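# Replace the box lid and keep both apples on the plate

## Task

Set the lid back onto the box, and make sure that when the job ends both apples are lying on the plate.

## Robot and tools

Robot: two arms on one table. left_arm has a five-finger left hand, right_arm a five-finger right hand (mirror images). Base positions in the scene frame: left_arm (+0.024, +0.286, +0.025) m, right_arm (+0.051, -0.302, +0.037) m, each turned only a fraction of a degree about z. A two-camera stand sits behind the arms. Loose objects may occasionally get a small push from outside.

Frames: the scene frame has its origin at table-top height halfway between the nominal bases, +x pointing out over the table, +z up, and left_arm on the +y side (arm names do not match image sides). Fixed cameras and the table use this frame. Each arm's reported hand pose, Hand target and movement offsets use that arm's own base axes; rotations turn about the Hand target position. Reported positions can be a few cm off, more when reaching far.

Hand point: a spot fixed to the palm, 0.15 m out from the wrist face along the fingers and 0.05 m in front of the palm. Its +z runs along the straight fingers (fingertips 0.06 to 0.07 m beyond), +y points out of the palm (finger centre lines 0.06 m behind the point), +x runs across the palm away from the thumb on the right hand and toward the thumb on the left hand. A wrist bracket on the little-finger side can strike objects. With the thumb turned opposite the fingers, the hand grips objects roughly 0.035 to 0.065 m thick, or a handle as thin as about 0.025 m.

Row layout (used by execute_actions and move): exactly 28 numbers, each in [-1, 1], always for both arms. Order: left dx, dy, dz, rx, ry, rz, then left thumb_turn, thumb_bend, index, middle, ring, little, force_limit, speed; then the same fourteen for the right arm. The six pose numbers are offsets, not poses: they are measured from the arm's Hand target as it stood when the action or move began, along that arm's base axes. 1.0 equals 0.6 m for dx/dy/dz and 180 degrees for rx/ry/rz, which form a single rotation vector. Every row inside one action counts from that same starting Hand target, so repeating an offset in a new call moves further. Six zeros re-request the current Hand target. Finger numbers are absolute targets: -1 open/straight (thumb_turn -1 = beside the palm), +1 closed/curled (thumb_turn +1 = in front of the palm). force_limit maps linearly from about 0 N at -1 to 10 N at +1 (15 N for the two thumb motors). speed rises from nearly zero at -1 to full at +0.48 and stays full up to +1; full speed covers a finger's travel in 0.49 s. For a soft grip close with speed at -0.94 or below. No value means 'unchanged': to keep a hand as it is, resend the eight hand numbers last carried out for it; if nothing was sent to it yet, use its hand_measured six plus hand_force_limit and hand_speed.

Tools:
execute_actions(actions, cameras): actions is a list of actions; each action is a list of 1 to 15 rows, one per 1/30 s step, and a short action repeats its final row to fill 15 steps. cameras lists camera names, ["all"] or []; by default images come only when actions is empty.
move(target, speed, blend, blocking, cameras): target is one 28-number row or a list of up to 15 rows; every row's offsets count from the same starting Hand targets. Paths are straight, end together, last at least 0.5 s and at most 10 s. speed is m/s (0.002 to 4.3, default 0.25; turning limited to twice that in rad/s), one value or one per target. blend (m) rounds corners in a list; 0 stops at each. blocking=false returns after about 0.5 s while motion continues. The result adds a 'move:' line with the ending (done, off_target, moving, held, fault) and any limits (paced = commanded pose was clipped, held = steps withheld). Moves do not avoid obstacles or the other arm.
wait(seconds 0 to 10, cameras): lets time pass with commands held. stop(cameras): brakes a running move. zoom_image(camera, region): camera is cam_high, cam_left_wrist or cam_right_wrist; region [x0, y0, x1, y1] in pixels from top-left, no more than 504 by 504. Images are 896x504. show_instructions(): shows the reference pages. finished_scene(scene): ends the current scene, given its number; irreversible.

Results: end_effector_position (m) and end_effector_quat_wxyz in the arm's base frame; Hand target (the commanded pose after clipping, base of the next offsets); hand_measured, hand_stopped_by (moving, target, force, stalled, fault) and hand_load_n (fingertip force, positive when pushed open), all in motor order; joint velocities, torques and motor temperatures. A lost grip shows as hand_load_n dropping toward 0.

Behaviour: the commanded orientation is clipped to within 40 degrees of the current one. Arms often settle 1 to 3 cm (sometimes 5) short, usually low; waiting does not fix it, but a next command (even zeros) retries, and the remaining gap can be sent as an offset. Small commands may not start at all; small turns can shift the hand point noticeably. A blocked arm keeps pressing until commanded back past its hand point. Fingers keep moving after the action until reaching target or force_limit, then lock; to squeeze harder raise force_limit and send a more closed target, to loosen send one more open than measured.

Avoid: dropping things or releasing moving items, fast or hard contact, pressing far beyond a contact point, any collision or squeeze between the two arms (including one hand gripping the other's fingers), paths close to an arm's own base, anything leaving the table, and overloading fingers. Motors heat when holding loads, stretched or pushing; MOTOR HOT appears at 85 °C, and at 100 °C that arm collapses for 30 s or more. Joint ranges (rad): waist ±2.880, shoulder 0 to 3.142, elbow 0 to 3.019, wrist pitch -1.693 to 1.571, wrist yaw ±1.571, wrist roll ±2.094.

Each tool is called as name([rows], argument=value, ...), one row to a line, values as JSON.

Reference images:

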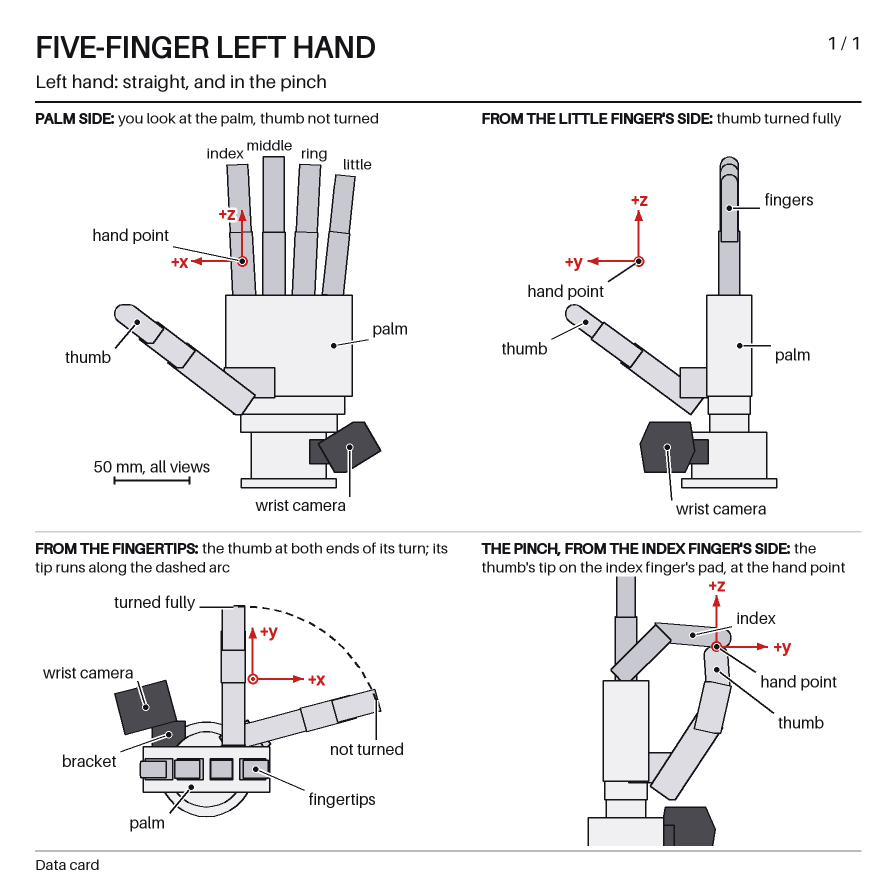

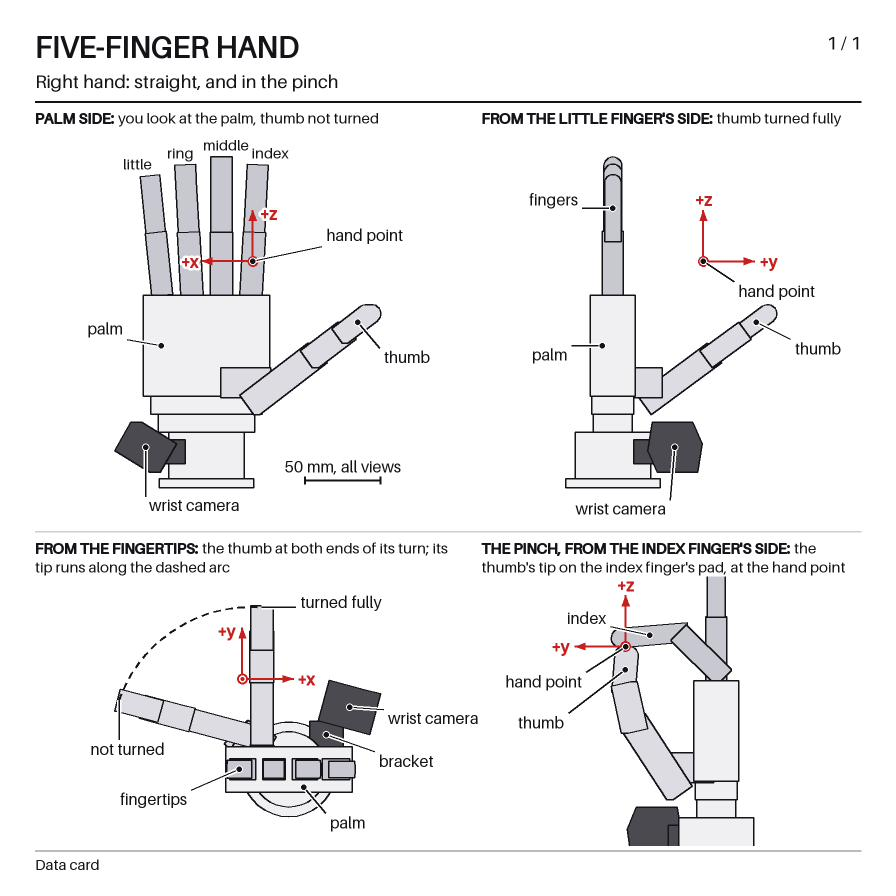

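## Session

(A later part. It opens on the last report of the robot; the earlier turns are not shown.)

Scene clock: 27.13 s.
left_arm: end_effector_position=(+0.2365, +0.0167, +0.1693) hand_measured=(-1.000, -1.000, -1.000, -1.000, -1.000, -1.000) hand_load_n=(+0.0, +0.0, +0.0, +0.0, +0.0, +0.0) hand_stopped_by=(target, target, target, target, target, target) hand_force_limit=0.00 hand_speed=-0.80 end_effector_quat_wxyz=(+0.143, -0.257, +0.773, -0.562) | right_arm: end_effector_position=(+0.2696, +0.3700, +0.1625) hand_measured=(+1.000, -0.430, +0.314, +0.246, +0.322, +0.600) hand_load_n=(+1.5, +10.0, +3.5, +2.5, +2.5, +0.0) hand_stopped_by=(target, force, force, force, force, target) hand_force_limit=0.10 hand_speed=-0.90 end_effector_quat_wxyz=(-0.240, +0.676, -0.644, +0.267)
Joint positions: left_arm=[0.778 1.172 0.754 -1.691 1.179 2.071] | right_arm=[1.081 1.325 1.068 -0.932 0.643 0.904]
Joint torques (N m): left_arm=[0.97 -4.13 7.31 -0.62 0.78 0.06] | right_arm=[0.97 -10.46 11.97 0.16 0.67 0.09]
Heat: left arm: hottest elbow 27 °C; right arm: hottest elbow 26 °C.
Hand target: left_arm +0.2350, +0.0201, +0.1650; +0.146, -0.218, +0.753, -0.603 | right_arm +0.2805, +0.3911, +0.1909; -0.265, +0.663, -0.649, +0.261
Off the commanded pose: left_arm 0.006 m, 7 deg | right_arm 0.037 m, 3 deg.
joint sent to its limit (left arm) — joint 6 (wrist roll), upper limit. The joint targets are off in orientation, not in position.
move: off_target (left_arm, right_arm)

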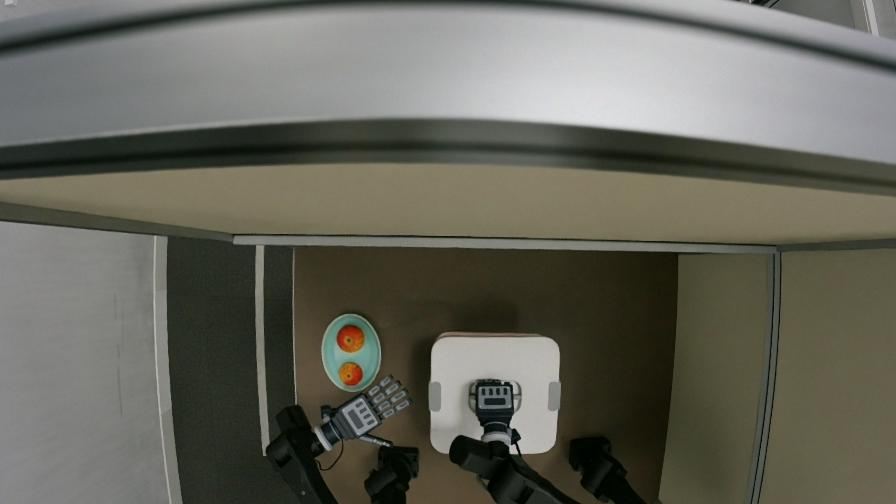

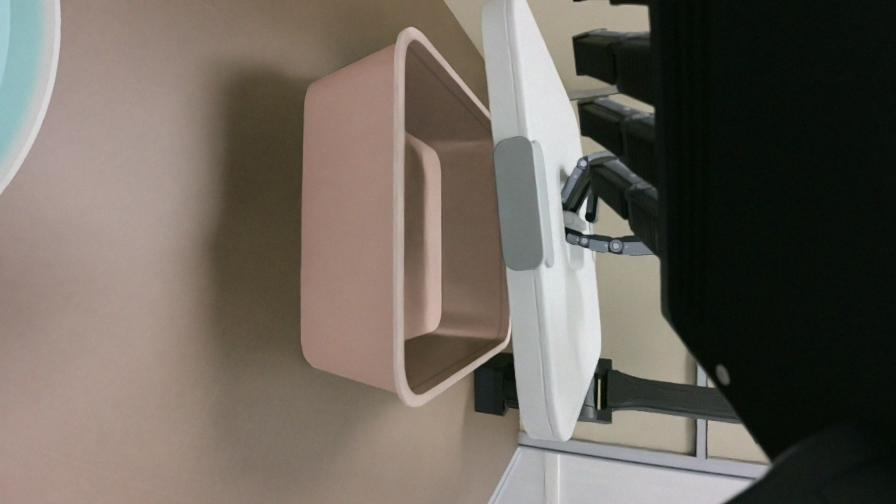

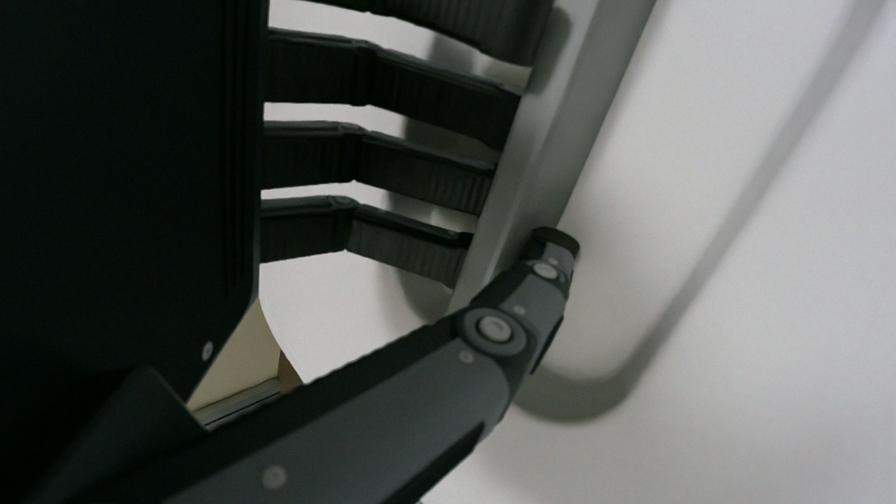

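move(target=[0,0,0,0,0,0,-1,-1,-1,-1,-1,-1,0,-0.8,-0.015,-0.0302,-0.1265,0.006,-0.022,-0.003,1,-0.1,0.6,0.6,0.6,0.6,0.1,-0.9], speed=0.1, cameras=["cam_high","cam_left_wrist"])

zoom_image(camera="cam_left_wrist", region=[290, 10, 530, 230])

zoom_image(camera="cam_left_wrist", region=[290, 220, 530, 440])

zoom_image(camera="cam_high", region=[410, 320, 570, 460])

Scene clock: 29.73 s.
left_arm: end_effector_position=(+0.2365, +0.0167, +0.1693) hand_measured=(-1.000, -1.000, -1.000, -1.000, -1.000, -1.000) hand_load_n=(-0.5, +0.0, +0.0, -0.5, +0.0, +0.0) hand_stopped_by=(target, target, target, target, target, target) hand_force_limit=0.00 hand_speed=-0.80 end_effector_quat_wxyz=(+0.143, -0.257, +0.773, -0.562) | right_arm: end_effector_position=(+0.2723, +0.3687, +0.1156) hand_measured=(+1.000, -0.430, +0.314, +0.246, +0.322, +0.600) hand_load_n=(+1.5, +10.0, +3.5, +2.5, +2.5, +0.0) hand_stopped_by=(target, force, force, force, force, target) hand_force_limit=0.10 hand_speed=-0.90 end_effector_quat_wxyz=(-0.285, +0.652, -0.644, +0.280)
Joint positions: left_arm=[0.778 1.172 0.754 -1.691 1.179 2.071] | right_arm=[1.101 1.325 0.904 -0.684 0.706 0.916]
Joint torques (N m): left_arm=[1.03 -4.01 7.3 -0.61 0.78 0.06] | right_arm=[1.49 -10.34 6.54 1.33 0.72 0.06]
Heat: left arm: hottest elbow 27 °C; right arm: hottest elbow 27 °C.
Hand target: left_arm +0.2350, +0.0201, +0.1650; +0.146, -0.218, +0.753, -0.603 | right_arm +0.2714, +0.3730, +0.1150; -0.293, +0.648, -0.645, +0.279
Off the commanded pose: left_arm 0.006 m, 7 deg | right_arm 0.004 m, 1 deg.
joint sent to its limit (left arm) — joint 6 (wrist roll), upper limit. The joint targets are off in orientation, not in position.
move: off_target (left_arm)
Images, in order (width x height): cam_high 896x504, cam_left_wrist 896x504.

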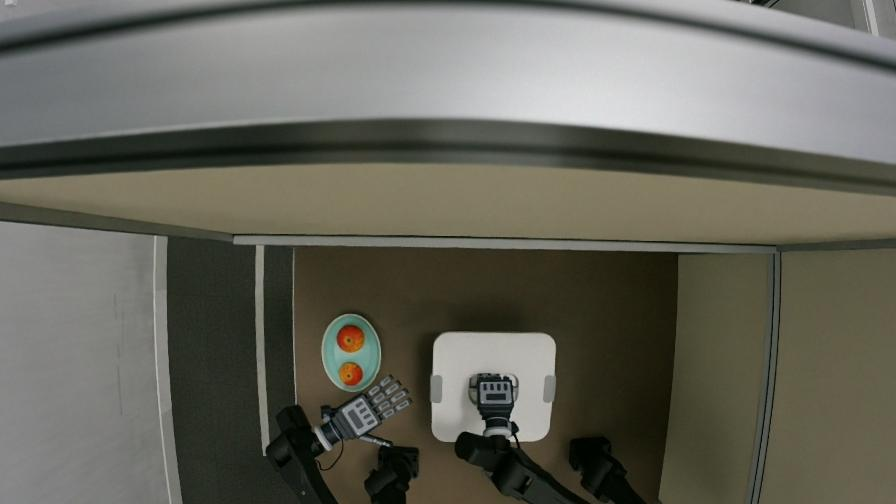

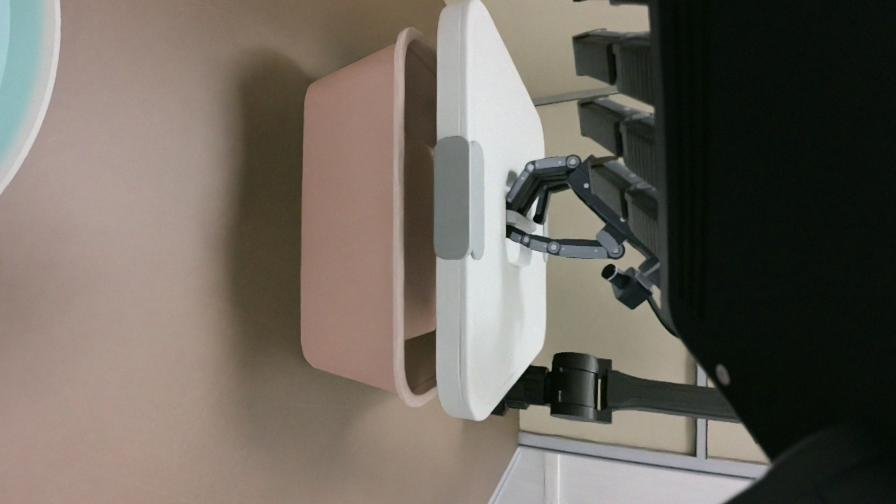

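Scaled by 2.100.

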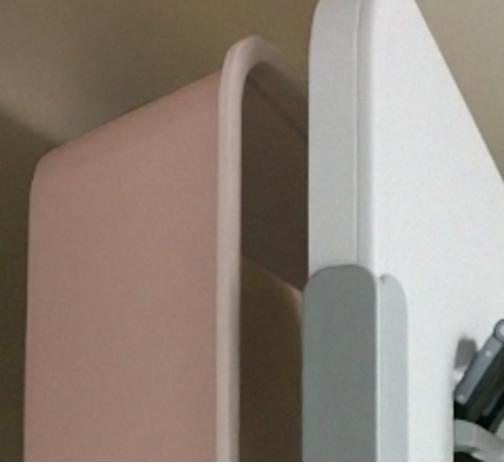

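Scaled by 2.100.

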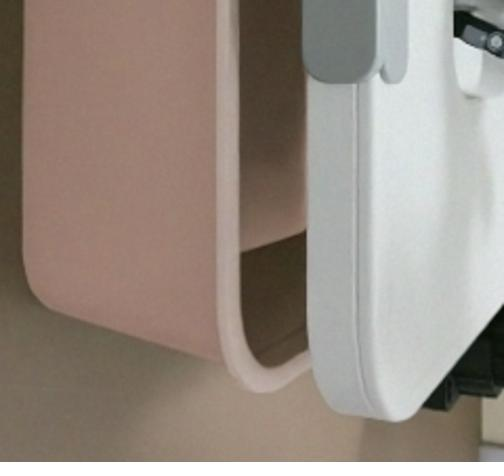

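Scaled by 3.150.

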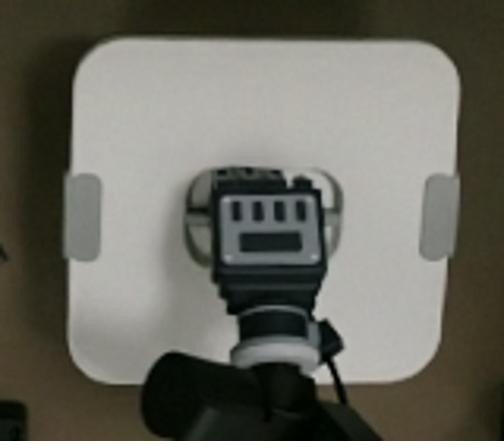

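move(target=[0,0,0,0,0,0,-1,-1,-1,-1,-1,-1,0,-0.8,-0.0017,0,-0.022,0,0.005,0,1,-0.1,0.6,0.6,0.6,0.6,0.1,-0.9], speed=0.05, cameras=["cam_high","cam_left_wrist"])

zoom_image(camera="cam_left_wrist", region=[290, 10, 530, 230])

zoom_image(camera="cam_left_wrist", region=[290, 220, 530, 440])

zoom_image(camera="cam_high", region=[410, 320, 570, 460])

Scene clock: 32.07 s.
left_arm: end_effector_position=(+0.2365, +0.0167, +0.1693) hand_measured=(-1.000, -1.000, -1.000, -1.000, -1.000, -1.000) hand_load_n=(-0.5, +0.0, +0.0, +0.0, +0.0, +0.0) hand_stopped_by=(target, target, target, target, target, target) hand_force_limit=0.00 hand_speed=-0.80 end_effector_quat_wxyz=(+0.143, -0.257, +0.773, -0.562) | right_arm: end_effector_position=(+0.2704, +0.3690, +0.1043) hand_measured=(+1.000, -0.430, +0.314, +0.246, +0.322, +0.600) hand_load_n=(+1.5, +10.0, +4.0, +2.5, +2.5, +0.0) hand_stopped_by=(target, force, force, force, force, target) hand_force_limit=0.10 hand_speed=-0.90 end_effector_quat_wxyz=(-0.282, +0.654, -0.645, +0.276)
Joint positions: left_arm=[0.778 1.172 0.754 -1.691 1.179 2.071] | right_arm=[1.101 1.339 0.887 -0.659 0.696 0.918]
Joint torques (N m): left_arm=[1.03 -4.13 7.31 -0.59 0.78 0.06] | right_arm=[0.91 -10.34 6.6 1.32 0.52 0.05]
Heat: left arm: hottest elbow 28 °C; right arm: hottest elbow 27 °C.
Hand target: left_arm +0.2350, +0.0201, +0.1650; +0.146, -0.218, +0.753, -0.603 | right_arm +0.2704, +0.3729, +0.1018; -0.288, +0.651, -0.647, +0.274
Off the commanded pose: left_arm 0.006 m, 7 deg | right_arm 0.005 m, 1 deg.
joint sent to its limit (left arm) — joint 6 (wrist roll), upper limit. The joint targets are off in orientation, not in position.
move: off_target (left_arm)
Images, in order (width x height): cam_high 896x504, cam_left_wrist 896x504.

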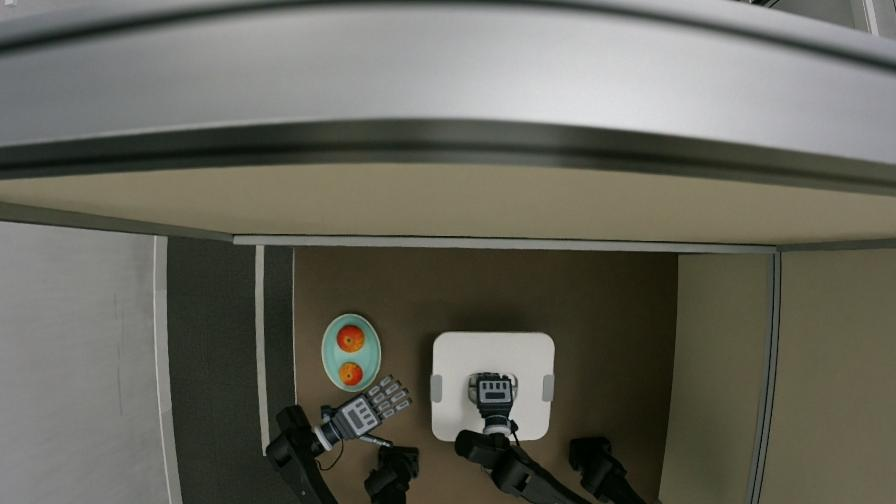

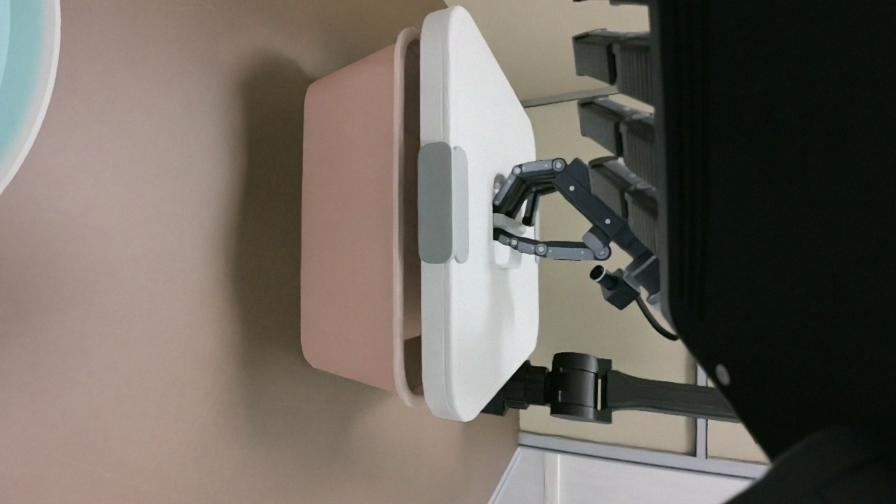

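Scaled by 2.100.

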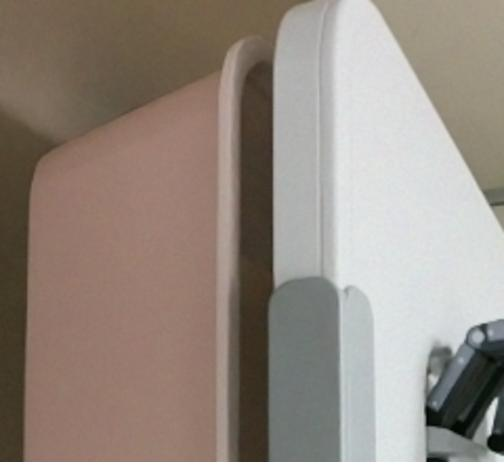

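Scaled by 2.100.

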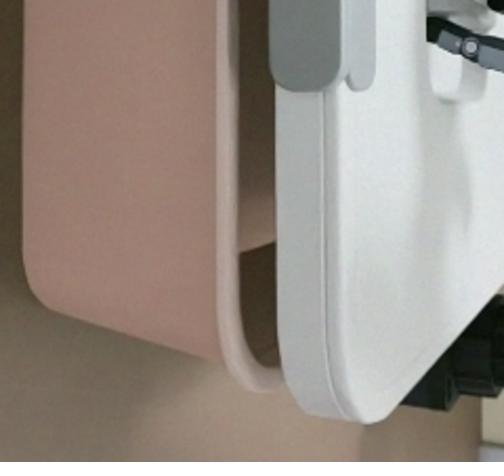

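Scaled by 3.150.

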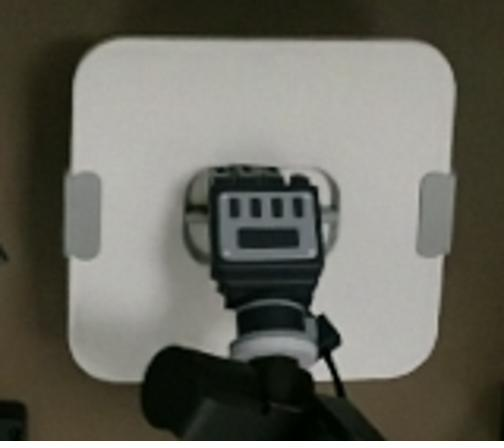

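move([
  [0,0,0,0,0,0,-1,-1,-1,-1,-1,-1,0,-0.8,0.017,0.0347,0.077,0,0,0,1,-0.1,0.6,0.6,0.6,0.6,0.1,-0.9],
  [0,0,0,0,0,0,-1,-1,-1,-1,-1,-1,0,-0.8,-0.0023,0.0075,-0.0013,0,0,0,1,-0.1,0.6,0.6,0.6,0.6,0.1,-0.9],
], speed=0.1, cameras=["cam_high","cam_left_wrist"])

zoom_image(camera="cam_left_wrist", region=[290, 10, 530, 230])

zoom_image(camera="cam_left_wrist", region=[290, 220, 530, 440])

zoom_image(camera="cam_high", region=[410, 320, 570, 460])

Scene clock: 36.93 s.
left_arm: end_effector_position=(+0.2365, +0.0167, +0.1693) hand_measured=(-1.000, -1.000, -1.000, -1.000, -1.000, -1.000) hand_load_n=(+0.0, +0.0, +0.0, +0.0, +0.0, +0.0) hand_stopped_by=(target, target, target, target, target, target) hand_force_limit=0.00 hand_speed=-0.80 end_effector_quat_wxyz=(+0.143, -0.257, +0.773, -0.562) | right_arm: end_effector_position=(+0.2697, +0.3725, +0.1017) hand_measured=(+1.000, -0.430, +0.314, +0.246, +0.322, +0.600) hand_load_n=(+1.5, +10.0, +3.5, +2.5, +2.5, +0.0) hand_stopped_by=(target, force, force, force, force, target) hand_force_limit=0.10 hand_speed=-0.90 end_effector_quat_wxyz=(-0.280, +0.654, -0.647, +0.275)
Joint positions: left_arm=[0.778 1.172 0.754 -1.691 1.179 2.071] | right_arm=[1.105 1.352 0.894 -0.663 0.695 0.928]
Joint torques (N m): left_arm=[0.97 -4.13 7.3 -0.59 0.78 0.06] | right_arm=[1.08 -10.52 6.56 1.36 0.7 0.06]
Heat: left arm: hottest elbow 28 °C; right arm: hottest elbow 27 °C.
Hand target: left_arm +0.2350, +0.0201, +0.1650; +0.146, -0.218, +0.753, -0.603 | right_arm +0.2690, +0.3774, +0.1010; -0.288, +0.650, -0.647, +0.274
Off the commanded pose: left_arm 0.006 m, 7 deg | right_arm 0.005 m, 1 deg.
joint sent to its limit (left arm) — joint 6 (wrist roll), upper limit. The joint targets are off in orientation, not in position.
move: off_target (left_arm)
Images, in order (width x height): cam_high 896x504, cam_left_wrist 896x504.

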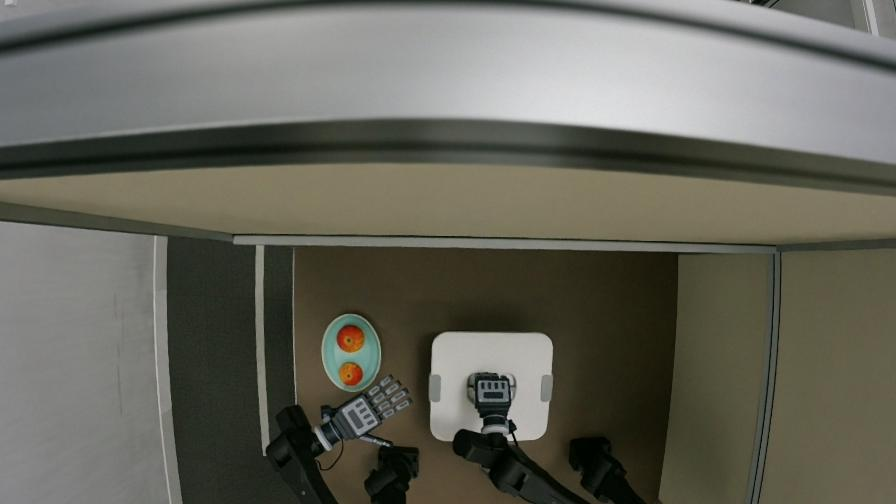

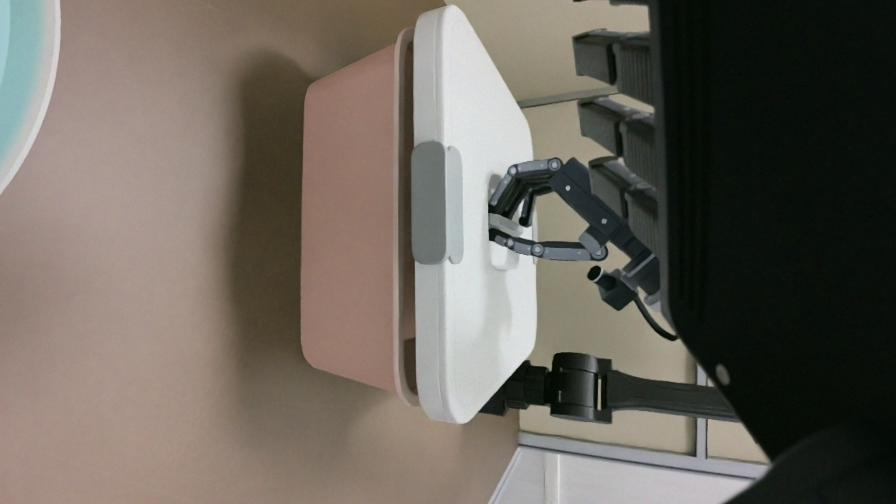

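Scaled by 2.100.

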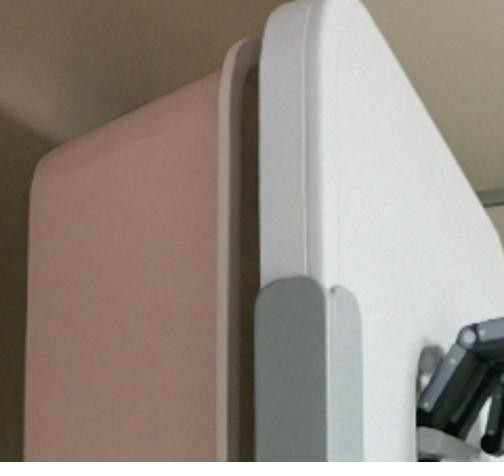

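Scaled by 2.100.

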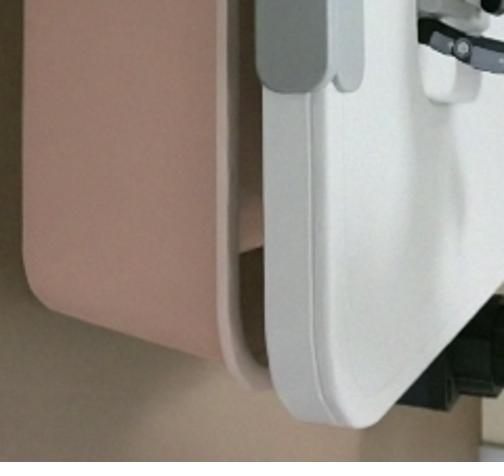

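Scaled by 3.150.

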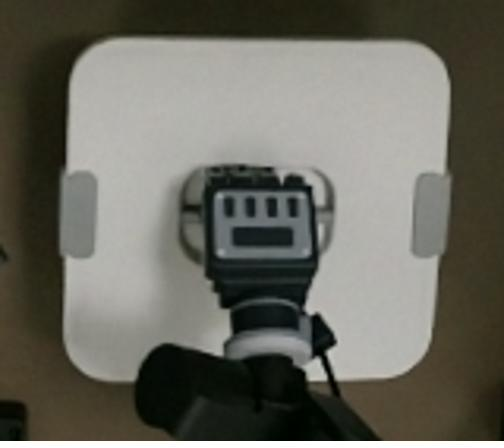

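move(target=[0,0,0,0,0,0,-1,-1,-1,-1,-1,-1,0,-0.8,0,0,-0.0133,0,0,0,1,-0.1,0.6,0.6,0.6,0.6,0.1,-0.9], speed=0.04, cameras=["cam_high","cam_left_wrist"])

zoom_image(camera="cam_left_wrist", region=[290, 10, 530, 230])

zoom_image(camera="cam_left_wrist", region=[290, 220, 530, 440])

zoom_image(camera="cam_high", region=[410, 320, 570, 460])

Scene clock: 38.67 s.
left_arm: end_effector_position=(+0.2365, +0.0167, +0.1693) hand_measured=(-1.000, -1.000, -1.000, -1.000, -1.000, -1.000) hand_load_n=(+0.0, +0.0, +0.0, +0.0, +0.0, +0.0) hand_stopped_by=(target, target, target, target, target, target) hand_force_limit=0.00 hand_speed=-0.80 end_effector_quat_wxyz=(+0.143, -0.257, +0.773, -0.562) | right_arm: end_effector_position=(+0.2701, +0.3731, +0.0957) hand_measured=(+1.000, -0.430, +0.314, +0.246, +0.322, +0.600) hand_load_n=(+1.5, +10.0, +3.5, +2.5, +2.5, +0.0) hand_stopped_by=(target, force, force, force, force, target) hand_force_limit=0.10 hand_speed=-0.90 end_effector_quat_wxyz=(-0.282, +0.653, -0.647, +0.275)
Joint positions: left_arm=[0.778 1.172 0.754 -1.691 1.179 2.071] | right_arm=[1.105 1.36 0.883 -0.64 0.695 0.928]
Joint torques (N m): left_arm=[1.03 -4.13 7.3 -0.62 0.78 0.06] | right_arm=[1.32 -10.34 6.42 1.35 0.72 0.05]
Heat: left arm: hottest elbow 28 °C; right arm: hottest elbow 27 °C.
Hand target: left_arm +0.2350, +0.0201, +0.1650; +0.146, -0.218, +0.753, -0.603 | right_arm +0.2691, +0.3774, +0.0930; -0.288, +0.651, -0.647, +0.274
Off the commanded pose: left_arm 0.006 m, 7 deg | right_arm 0.005 m, 1 deg.
joint sent to its limit (left arm) — joint 6 (wrist roll), upper limit. The joint targets are off in orientation, not in position.
move: off_target (left_arm)
Images, in order (width x height): cam_high 896x504, cam_left_wrist 896x504.

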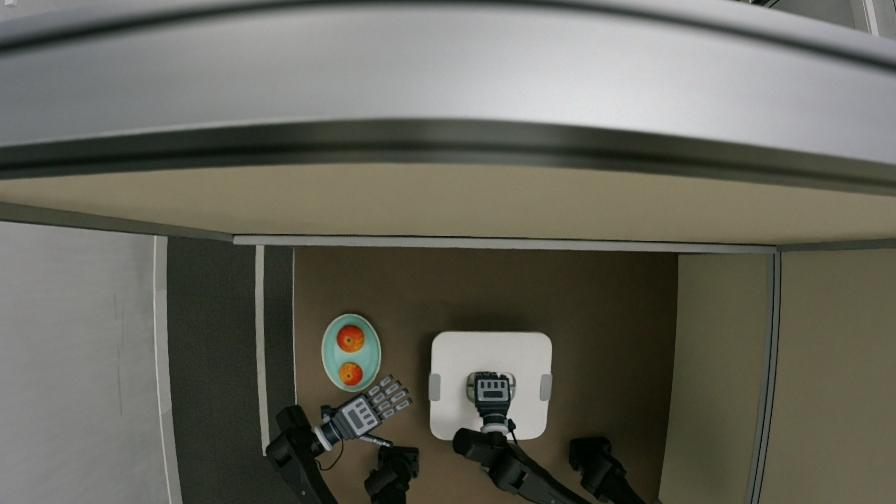

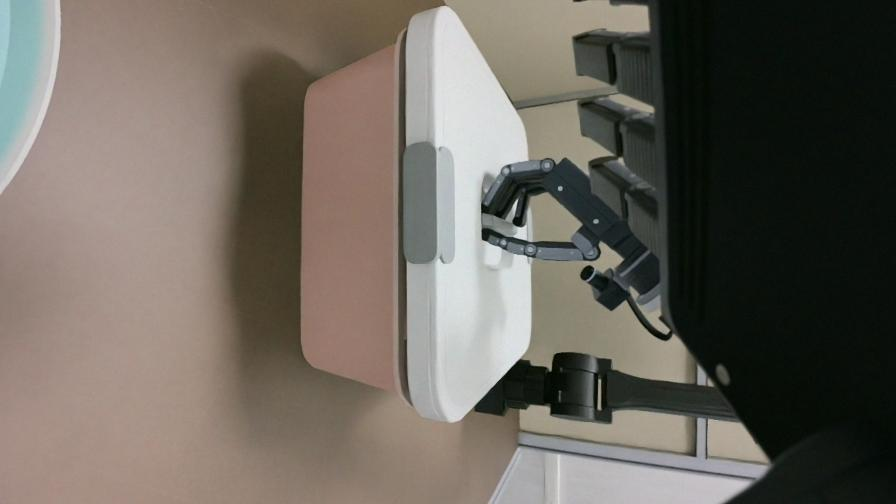

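Scaled by 2.100.

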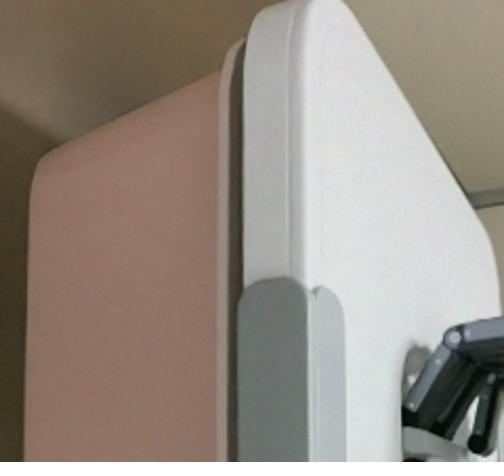

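Scaled by 2.100.

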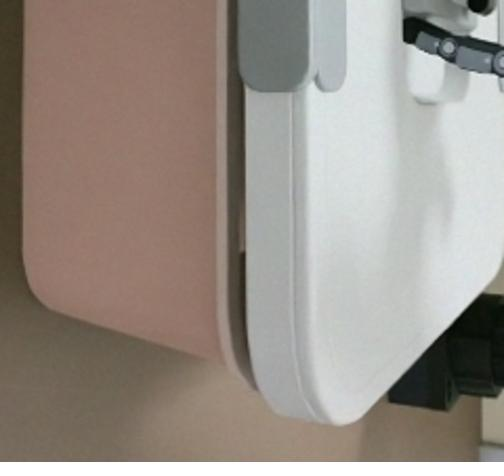

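Scaled by 3.150.

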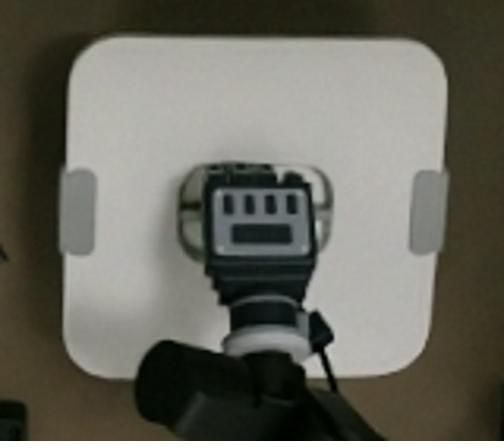

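move(target=[0,0,0,0,0,0,-1,-1,-1,-1,-1,-1,0,-0.8,0,0,-0.0133,0,0,0,1,-0.1,0.6,0.6,0.6,0.6,0.1,-0.9], speed=0.03, cameras=["cam_high","cam_left_wrist"])

zoom_image(camera="cam_left_wrist", region=[290, 10, 530, 230])

zoom_image(camera="cam_left_wrist", region=[290, 220, 530, 440])

Scene clock: 40.87 s.
left_arm: end_effector_position=(+0.2365, +0.0167, +0.1693) hand_measured=(-1.000, -1.000, -1.000, -1.000, -1.000, -1.000) hand_load_n=(+0.0, +0.0, +0.0, +0.0, +0.0, +0.0) hand_stopped_by=(target, target, target, target, target, target) hand_force_limit=0.00 hand_speed=-0.80 end_effector_quat_wxyz=(+0.143, -0.257, +0.773, -0.562) | right_arm: end_effector_position=(+0.2701, +0.3732, +0.0877) hand_measured=(+1.000, -0.430, +0.314, +0.246, +0.322, +0.600) hand_load_n=(+1.5, +10.0, +3.5, +2.5, +2.5, +0.0) hand_stopped_by=(target, force, force, force, force, target) hand_force_limit=0.10 hand_speed=-0.90 end_effector_quat_wxyz=(-0.282, +0.653, -0.647, +0.275)
Joint positions: left_arm=[0.778 1.172 0.754 -1.691 1.179 2.071] | right_arm=[1.105 1.372 0.87 -0.616 0.695 0.928]
Joint torques (N m): left_arm=[1.03 -4.13 7.3 -0.62 0.78 0.06] | right_arm=[1.2 -10.34 6.27 1.29 0.68 0.05]
Heat: left arm: hottest elbow 28 °C; right arm: hottest elbow 27 °C.
Hand target: left_arm +0.2350, +0.0201, +0.1650; +0.146, -0.218, +0.753, -0.603 | right_arm +0.2691, +0.3774, +0.0850; -0.288, +0.651, -0.647, +0.274
Off the commanded pose: left_arm 0.006 m, 7 deg | right_arm 0.005 m, 1 deg.
joint sent to its limit (left arm) — joint 6 (wrist roll), upper limit. The joint targets are off in orientation, not in position.
move: off_target (left_arm)
Images, in order (width x height): cam_high 896x504, cam_left_wrist 896x504.

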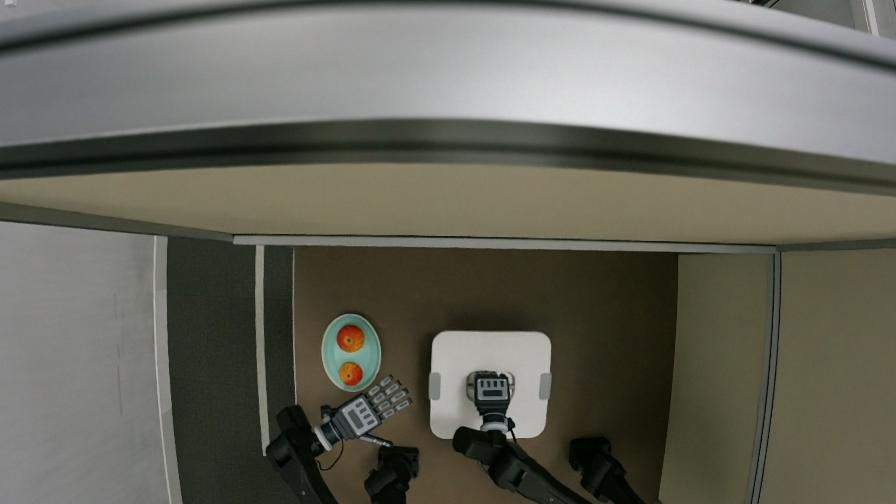

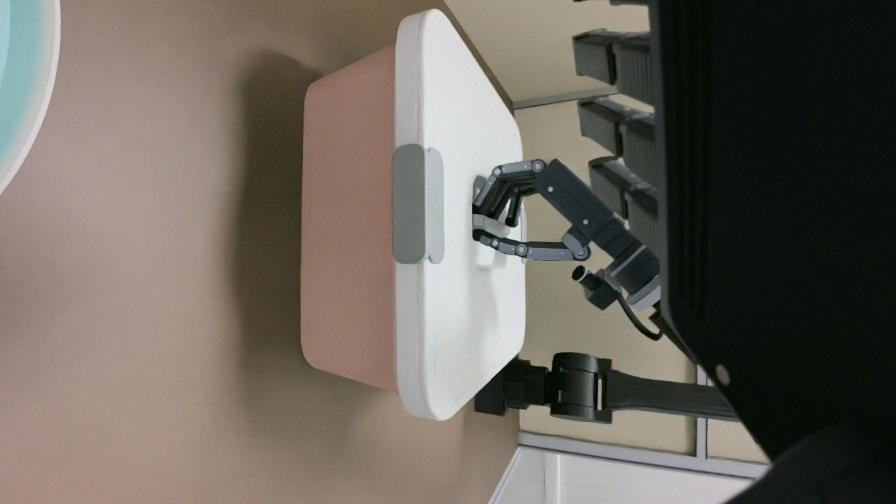

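Scaled by 2.100.

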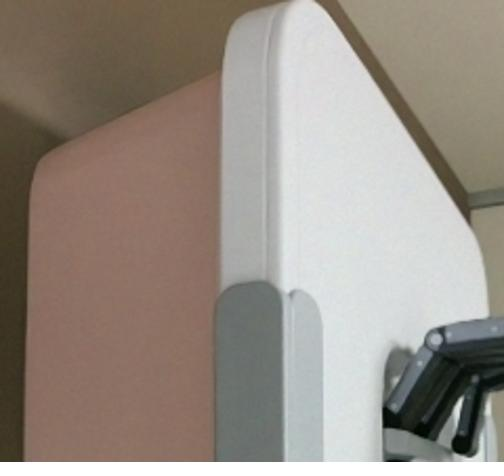

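Scaled by 2.100.

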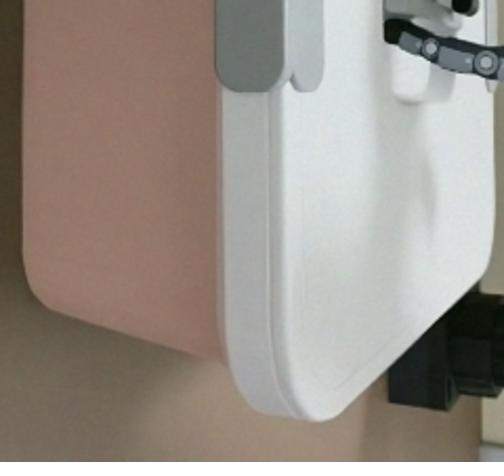

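move(target=[0,0,0,0,0,0,-1,-1,-1,-1,-1,-1,0,-0.8,0,0,-0.0133,0,0,0,1,-0.1,0.6,0.6,0.6,0.6,0.1,-0.9], speed=0.03, cameras=["cam_high","cam_left_wrist"])

zoom_image(camera="cam_left_wrist", region=[290, 10, 530, 230])

zoom_image(camera="cam_left_wrist", region=[290, 220, 530, 440])

zoom_image(camera="cam_high", region=[410, 310, 570, 460])

Scene clock: 43.07 s.
left_arm: end_effector_position=(+0.2365, +0.0167, +0.1693) hand_measured=(-1.000, -1.000, -1.000, -1.000, -1.000, -1.000) hand_load_n=(+0.0, +0.0, +0.0, +0.0, +0.0, +0.0) hand_stopped_by=(target, target, target, target, target, target) hand_force_limit=0.00 hand_speed=-0.80 end_effector_quat_wxyz=(+0.143, -0.257, +0.773, -0.562) | right_arm: end_effector_position=(+0.2702, +0.3733, +0.0798) hand_measured=(+1.000, -0.430, +0.314, +0.246, +0.322, +0.600) hand_load_n=(+1.5, +10.0, +3.5, +2.5, +2.5, +0.0) hand_stopped_by=(target, force, force, force, force, target) hand_force_limit=0.10 hand_speed=-0.90 end_effector_quat_wxyz=(-0.282, +0.653, -0.647, +0.275)
Joint positions: left_arm=[0.778 1.172 0.754 -1.691 1.179 2.071] | right_arm=[1.105 1.383 0.858 -0.591 0.695 0.928]
Joint torques (N m): left_arm=[1.03 -4.13 7.3 -0.59 0.78 0.06] | right_arm=[1.26 -10.34 6.41 1.39 0.71 0.06]
Heat: left arm: hottest elbow 28 °C; right arm: hottest elbow 27 °C.
Hand target: left_arm +0.2350, +0.0201, +0.1650; +0.146, -0.218, +0.753, -0.603 | right_arm +0.2691, +0.3774, +0.0771; -0.288, +0.651, -0.647, +0.274
Off the commanded pose: left_arm 0.006 m, 7 deg | right_arm 0.005 m, 1 deg.
joint sent to its limit (left arm) — joint 6 (wrist roll), upper limit. The joint targets are off in orientation, not in position.
move: off_target (left_arm)
Images, in order (width x height): cam_high 896x504, cam_left_wrist 896x504.

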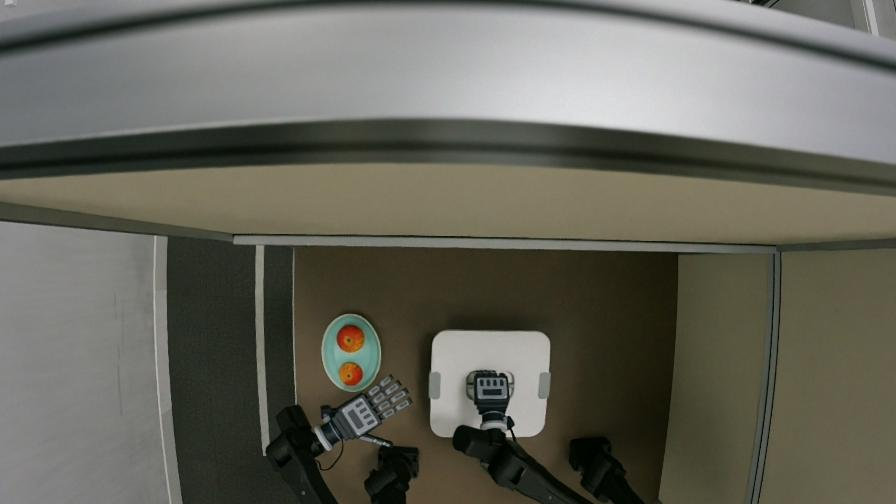

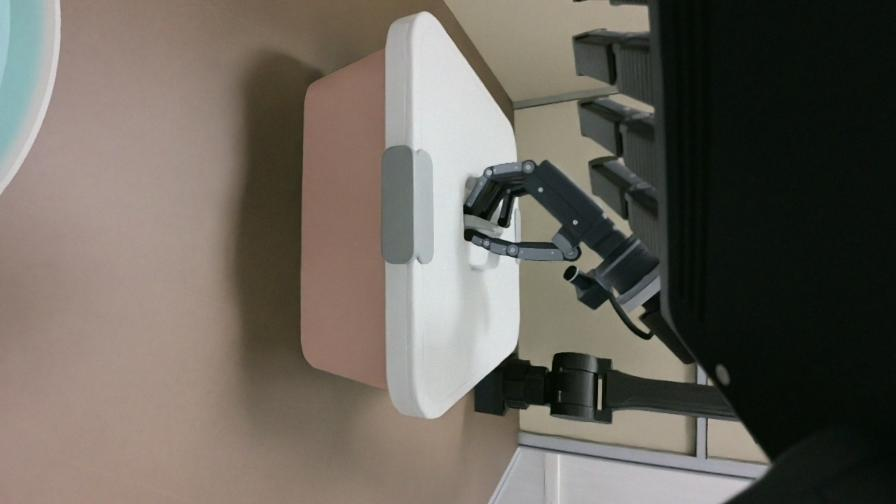

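Scaled by 2.100.

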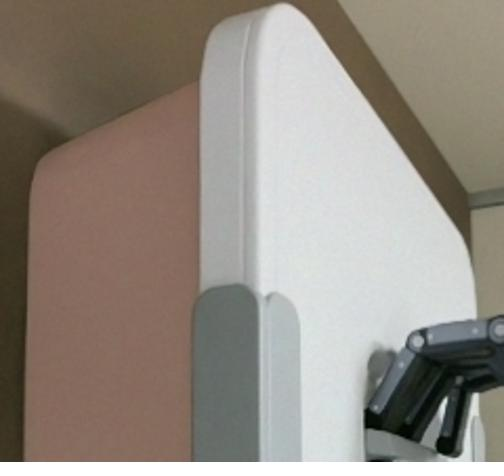

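Scaled by 2.100.

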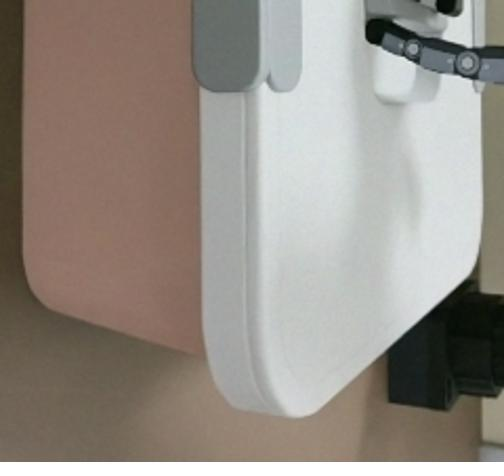

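Scaled by 3.150.

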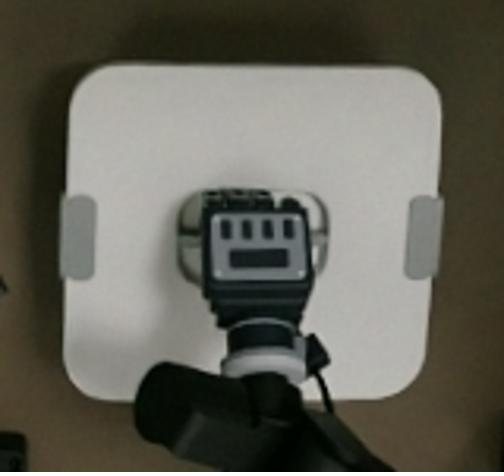

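move(target=[0,0,0,0,0,0,-1,-1,-1,-1,-1,-1,0,-0.8,0,0,-0.015,0,0,0,1,-0.1,0.6,0.6,0.6,0.6,0.1,-0.9], speed=0.03, cameras=["cam_high","cam_left_wrist"])

zoom_image(camera="cam_left_wrist", region=[290, 10, 530, 230])

zoom_image(camera="cam_left_wrist", region=[290, 220, 530, 440])

Scene clock: 44.23 s.
left_arm: end_effector_position=(+0.2365, +0.0167, +0.1693) hand_measured=(-1.000, -1.000, -1.000, -1.000, -1.000, -1.000) hand_load_n=(+0.0, +0.0, +0.0, +0.0, +0.0, +0.0) hand_stopped_by=(target, target, target, target, target, target) hand_force_limit=0.00 hand_speed=-0.80 end_effector_quat_wxyz=(+0.143, -0.257, +0.773, -0.562) | right_arm: end_effector_position=(+0.2706, +0.3734, +0.0722) hand_measured=(+1.000, -0.430, +0.314, +0.246, +0.322, +0.600) hand_load_n=(+1.5, +10.0, +4.5, +2.0, +1.0, +0.0) hand_stopped_by=(target, force, force, force, force, target) hand_force_limit=0.10 hand_speed=-0.90 end_effector_quat_wxyz=(-0.283, +0.652, -0.647, +0.276)
Joint positions: left_arm=[0.778 1.172 0.754 -1.691 1.179 2.071] | right_arm=[1.105 1.396 0.846 -0.566 0.698 0.929]
Joint torques (N m): left_arm=[1.03 -4.07 7.3 -0.61 0.78 0.06] | right_arm=[1.32 -10.29 6.11 1.22 0.59 0.06]
Heat: left arm: hottest elbow 28 °C; right arm: hottest elbow 27 °C.
Hand target: left_arm +0.2350, +0.0201, +0.1650; +0.146, -0.218, +0.753, -0.603 | right_arm +0.2690, +0.3774, +0.0681; -0.288, +0.651, -0.647, +0.274
Off the commanded pose: left_arm 0.006 m, 7 deg | right_arm 0.006 m, 1 deg.
joint sent to its limit (left arm) — joint 6 (wrist roll), upper limit. The joint targets are off in orientation, not in position.
move: off_target (left_arm)
Images, in order (width x height): cam_high 896x504, cam_left_wrist 896x504.

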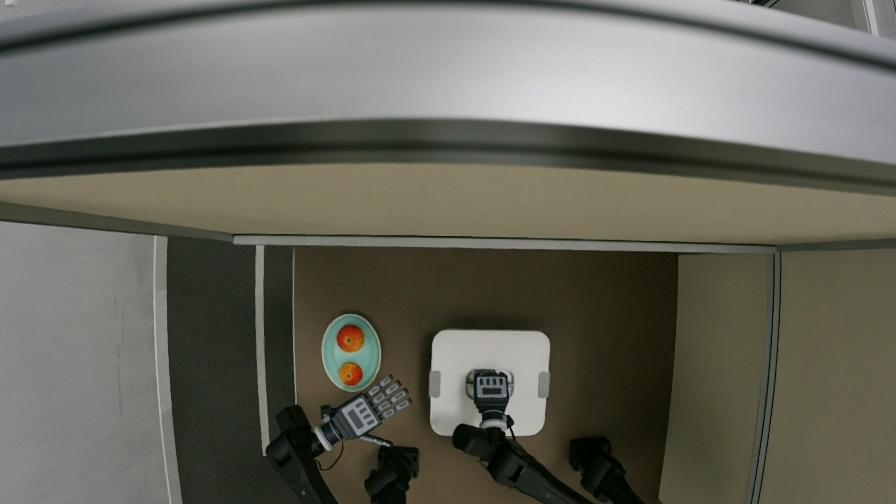

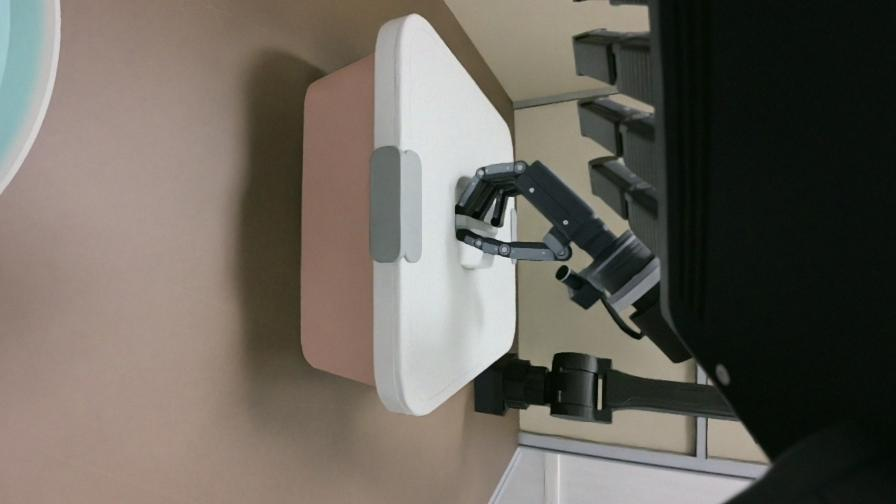

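Scaled by 2.100.

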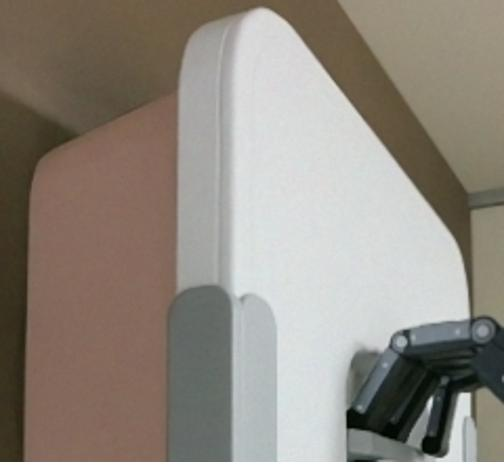

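Scaled by 2.100.

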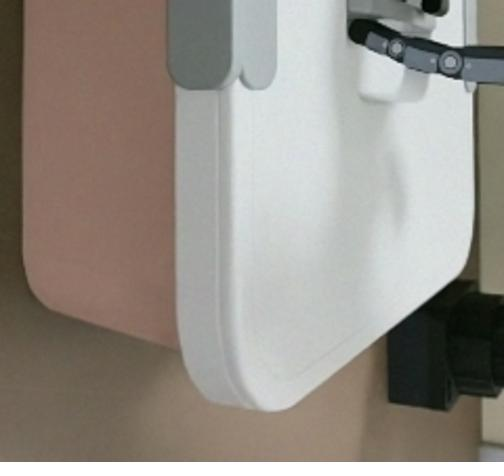

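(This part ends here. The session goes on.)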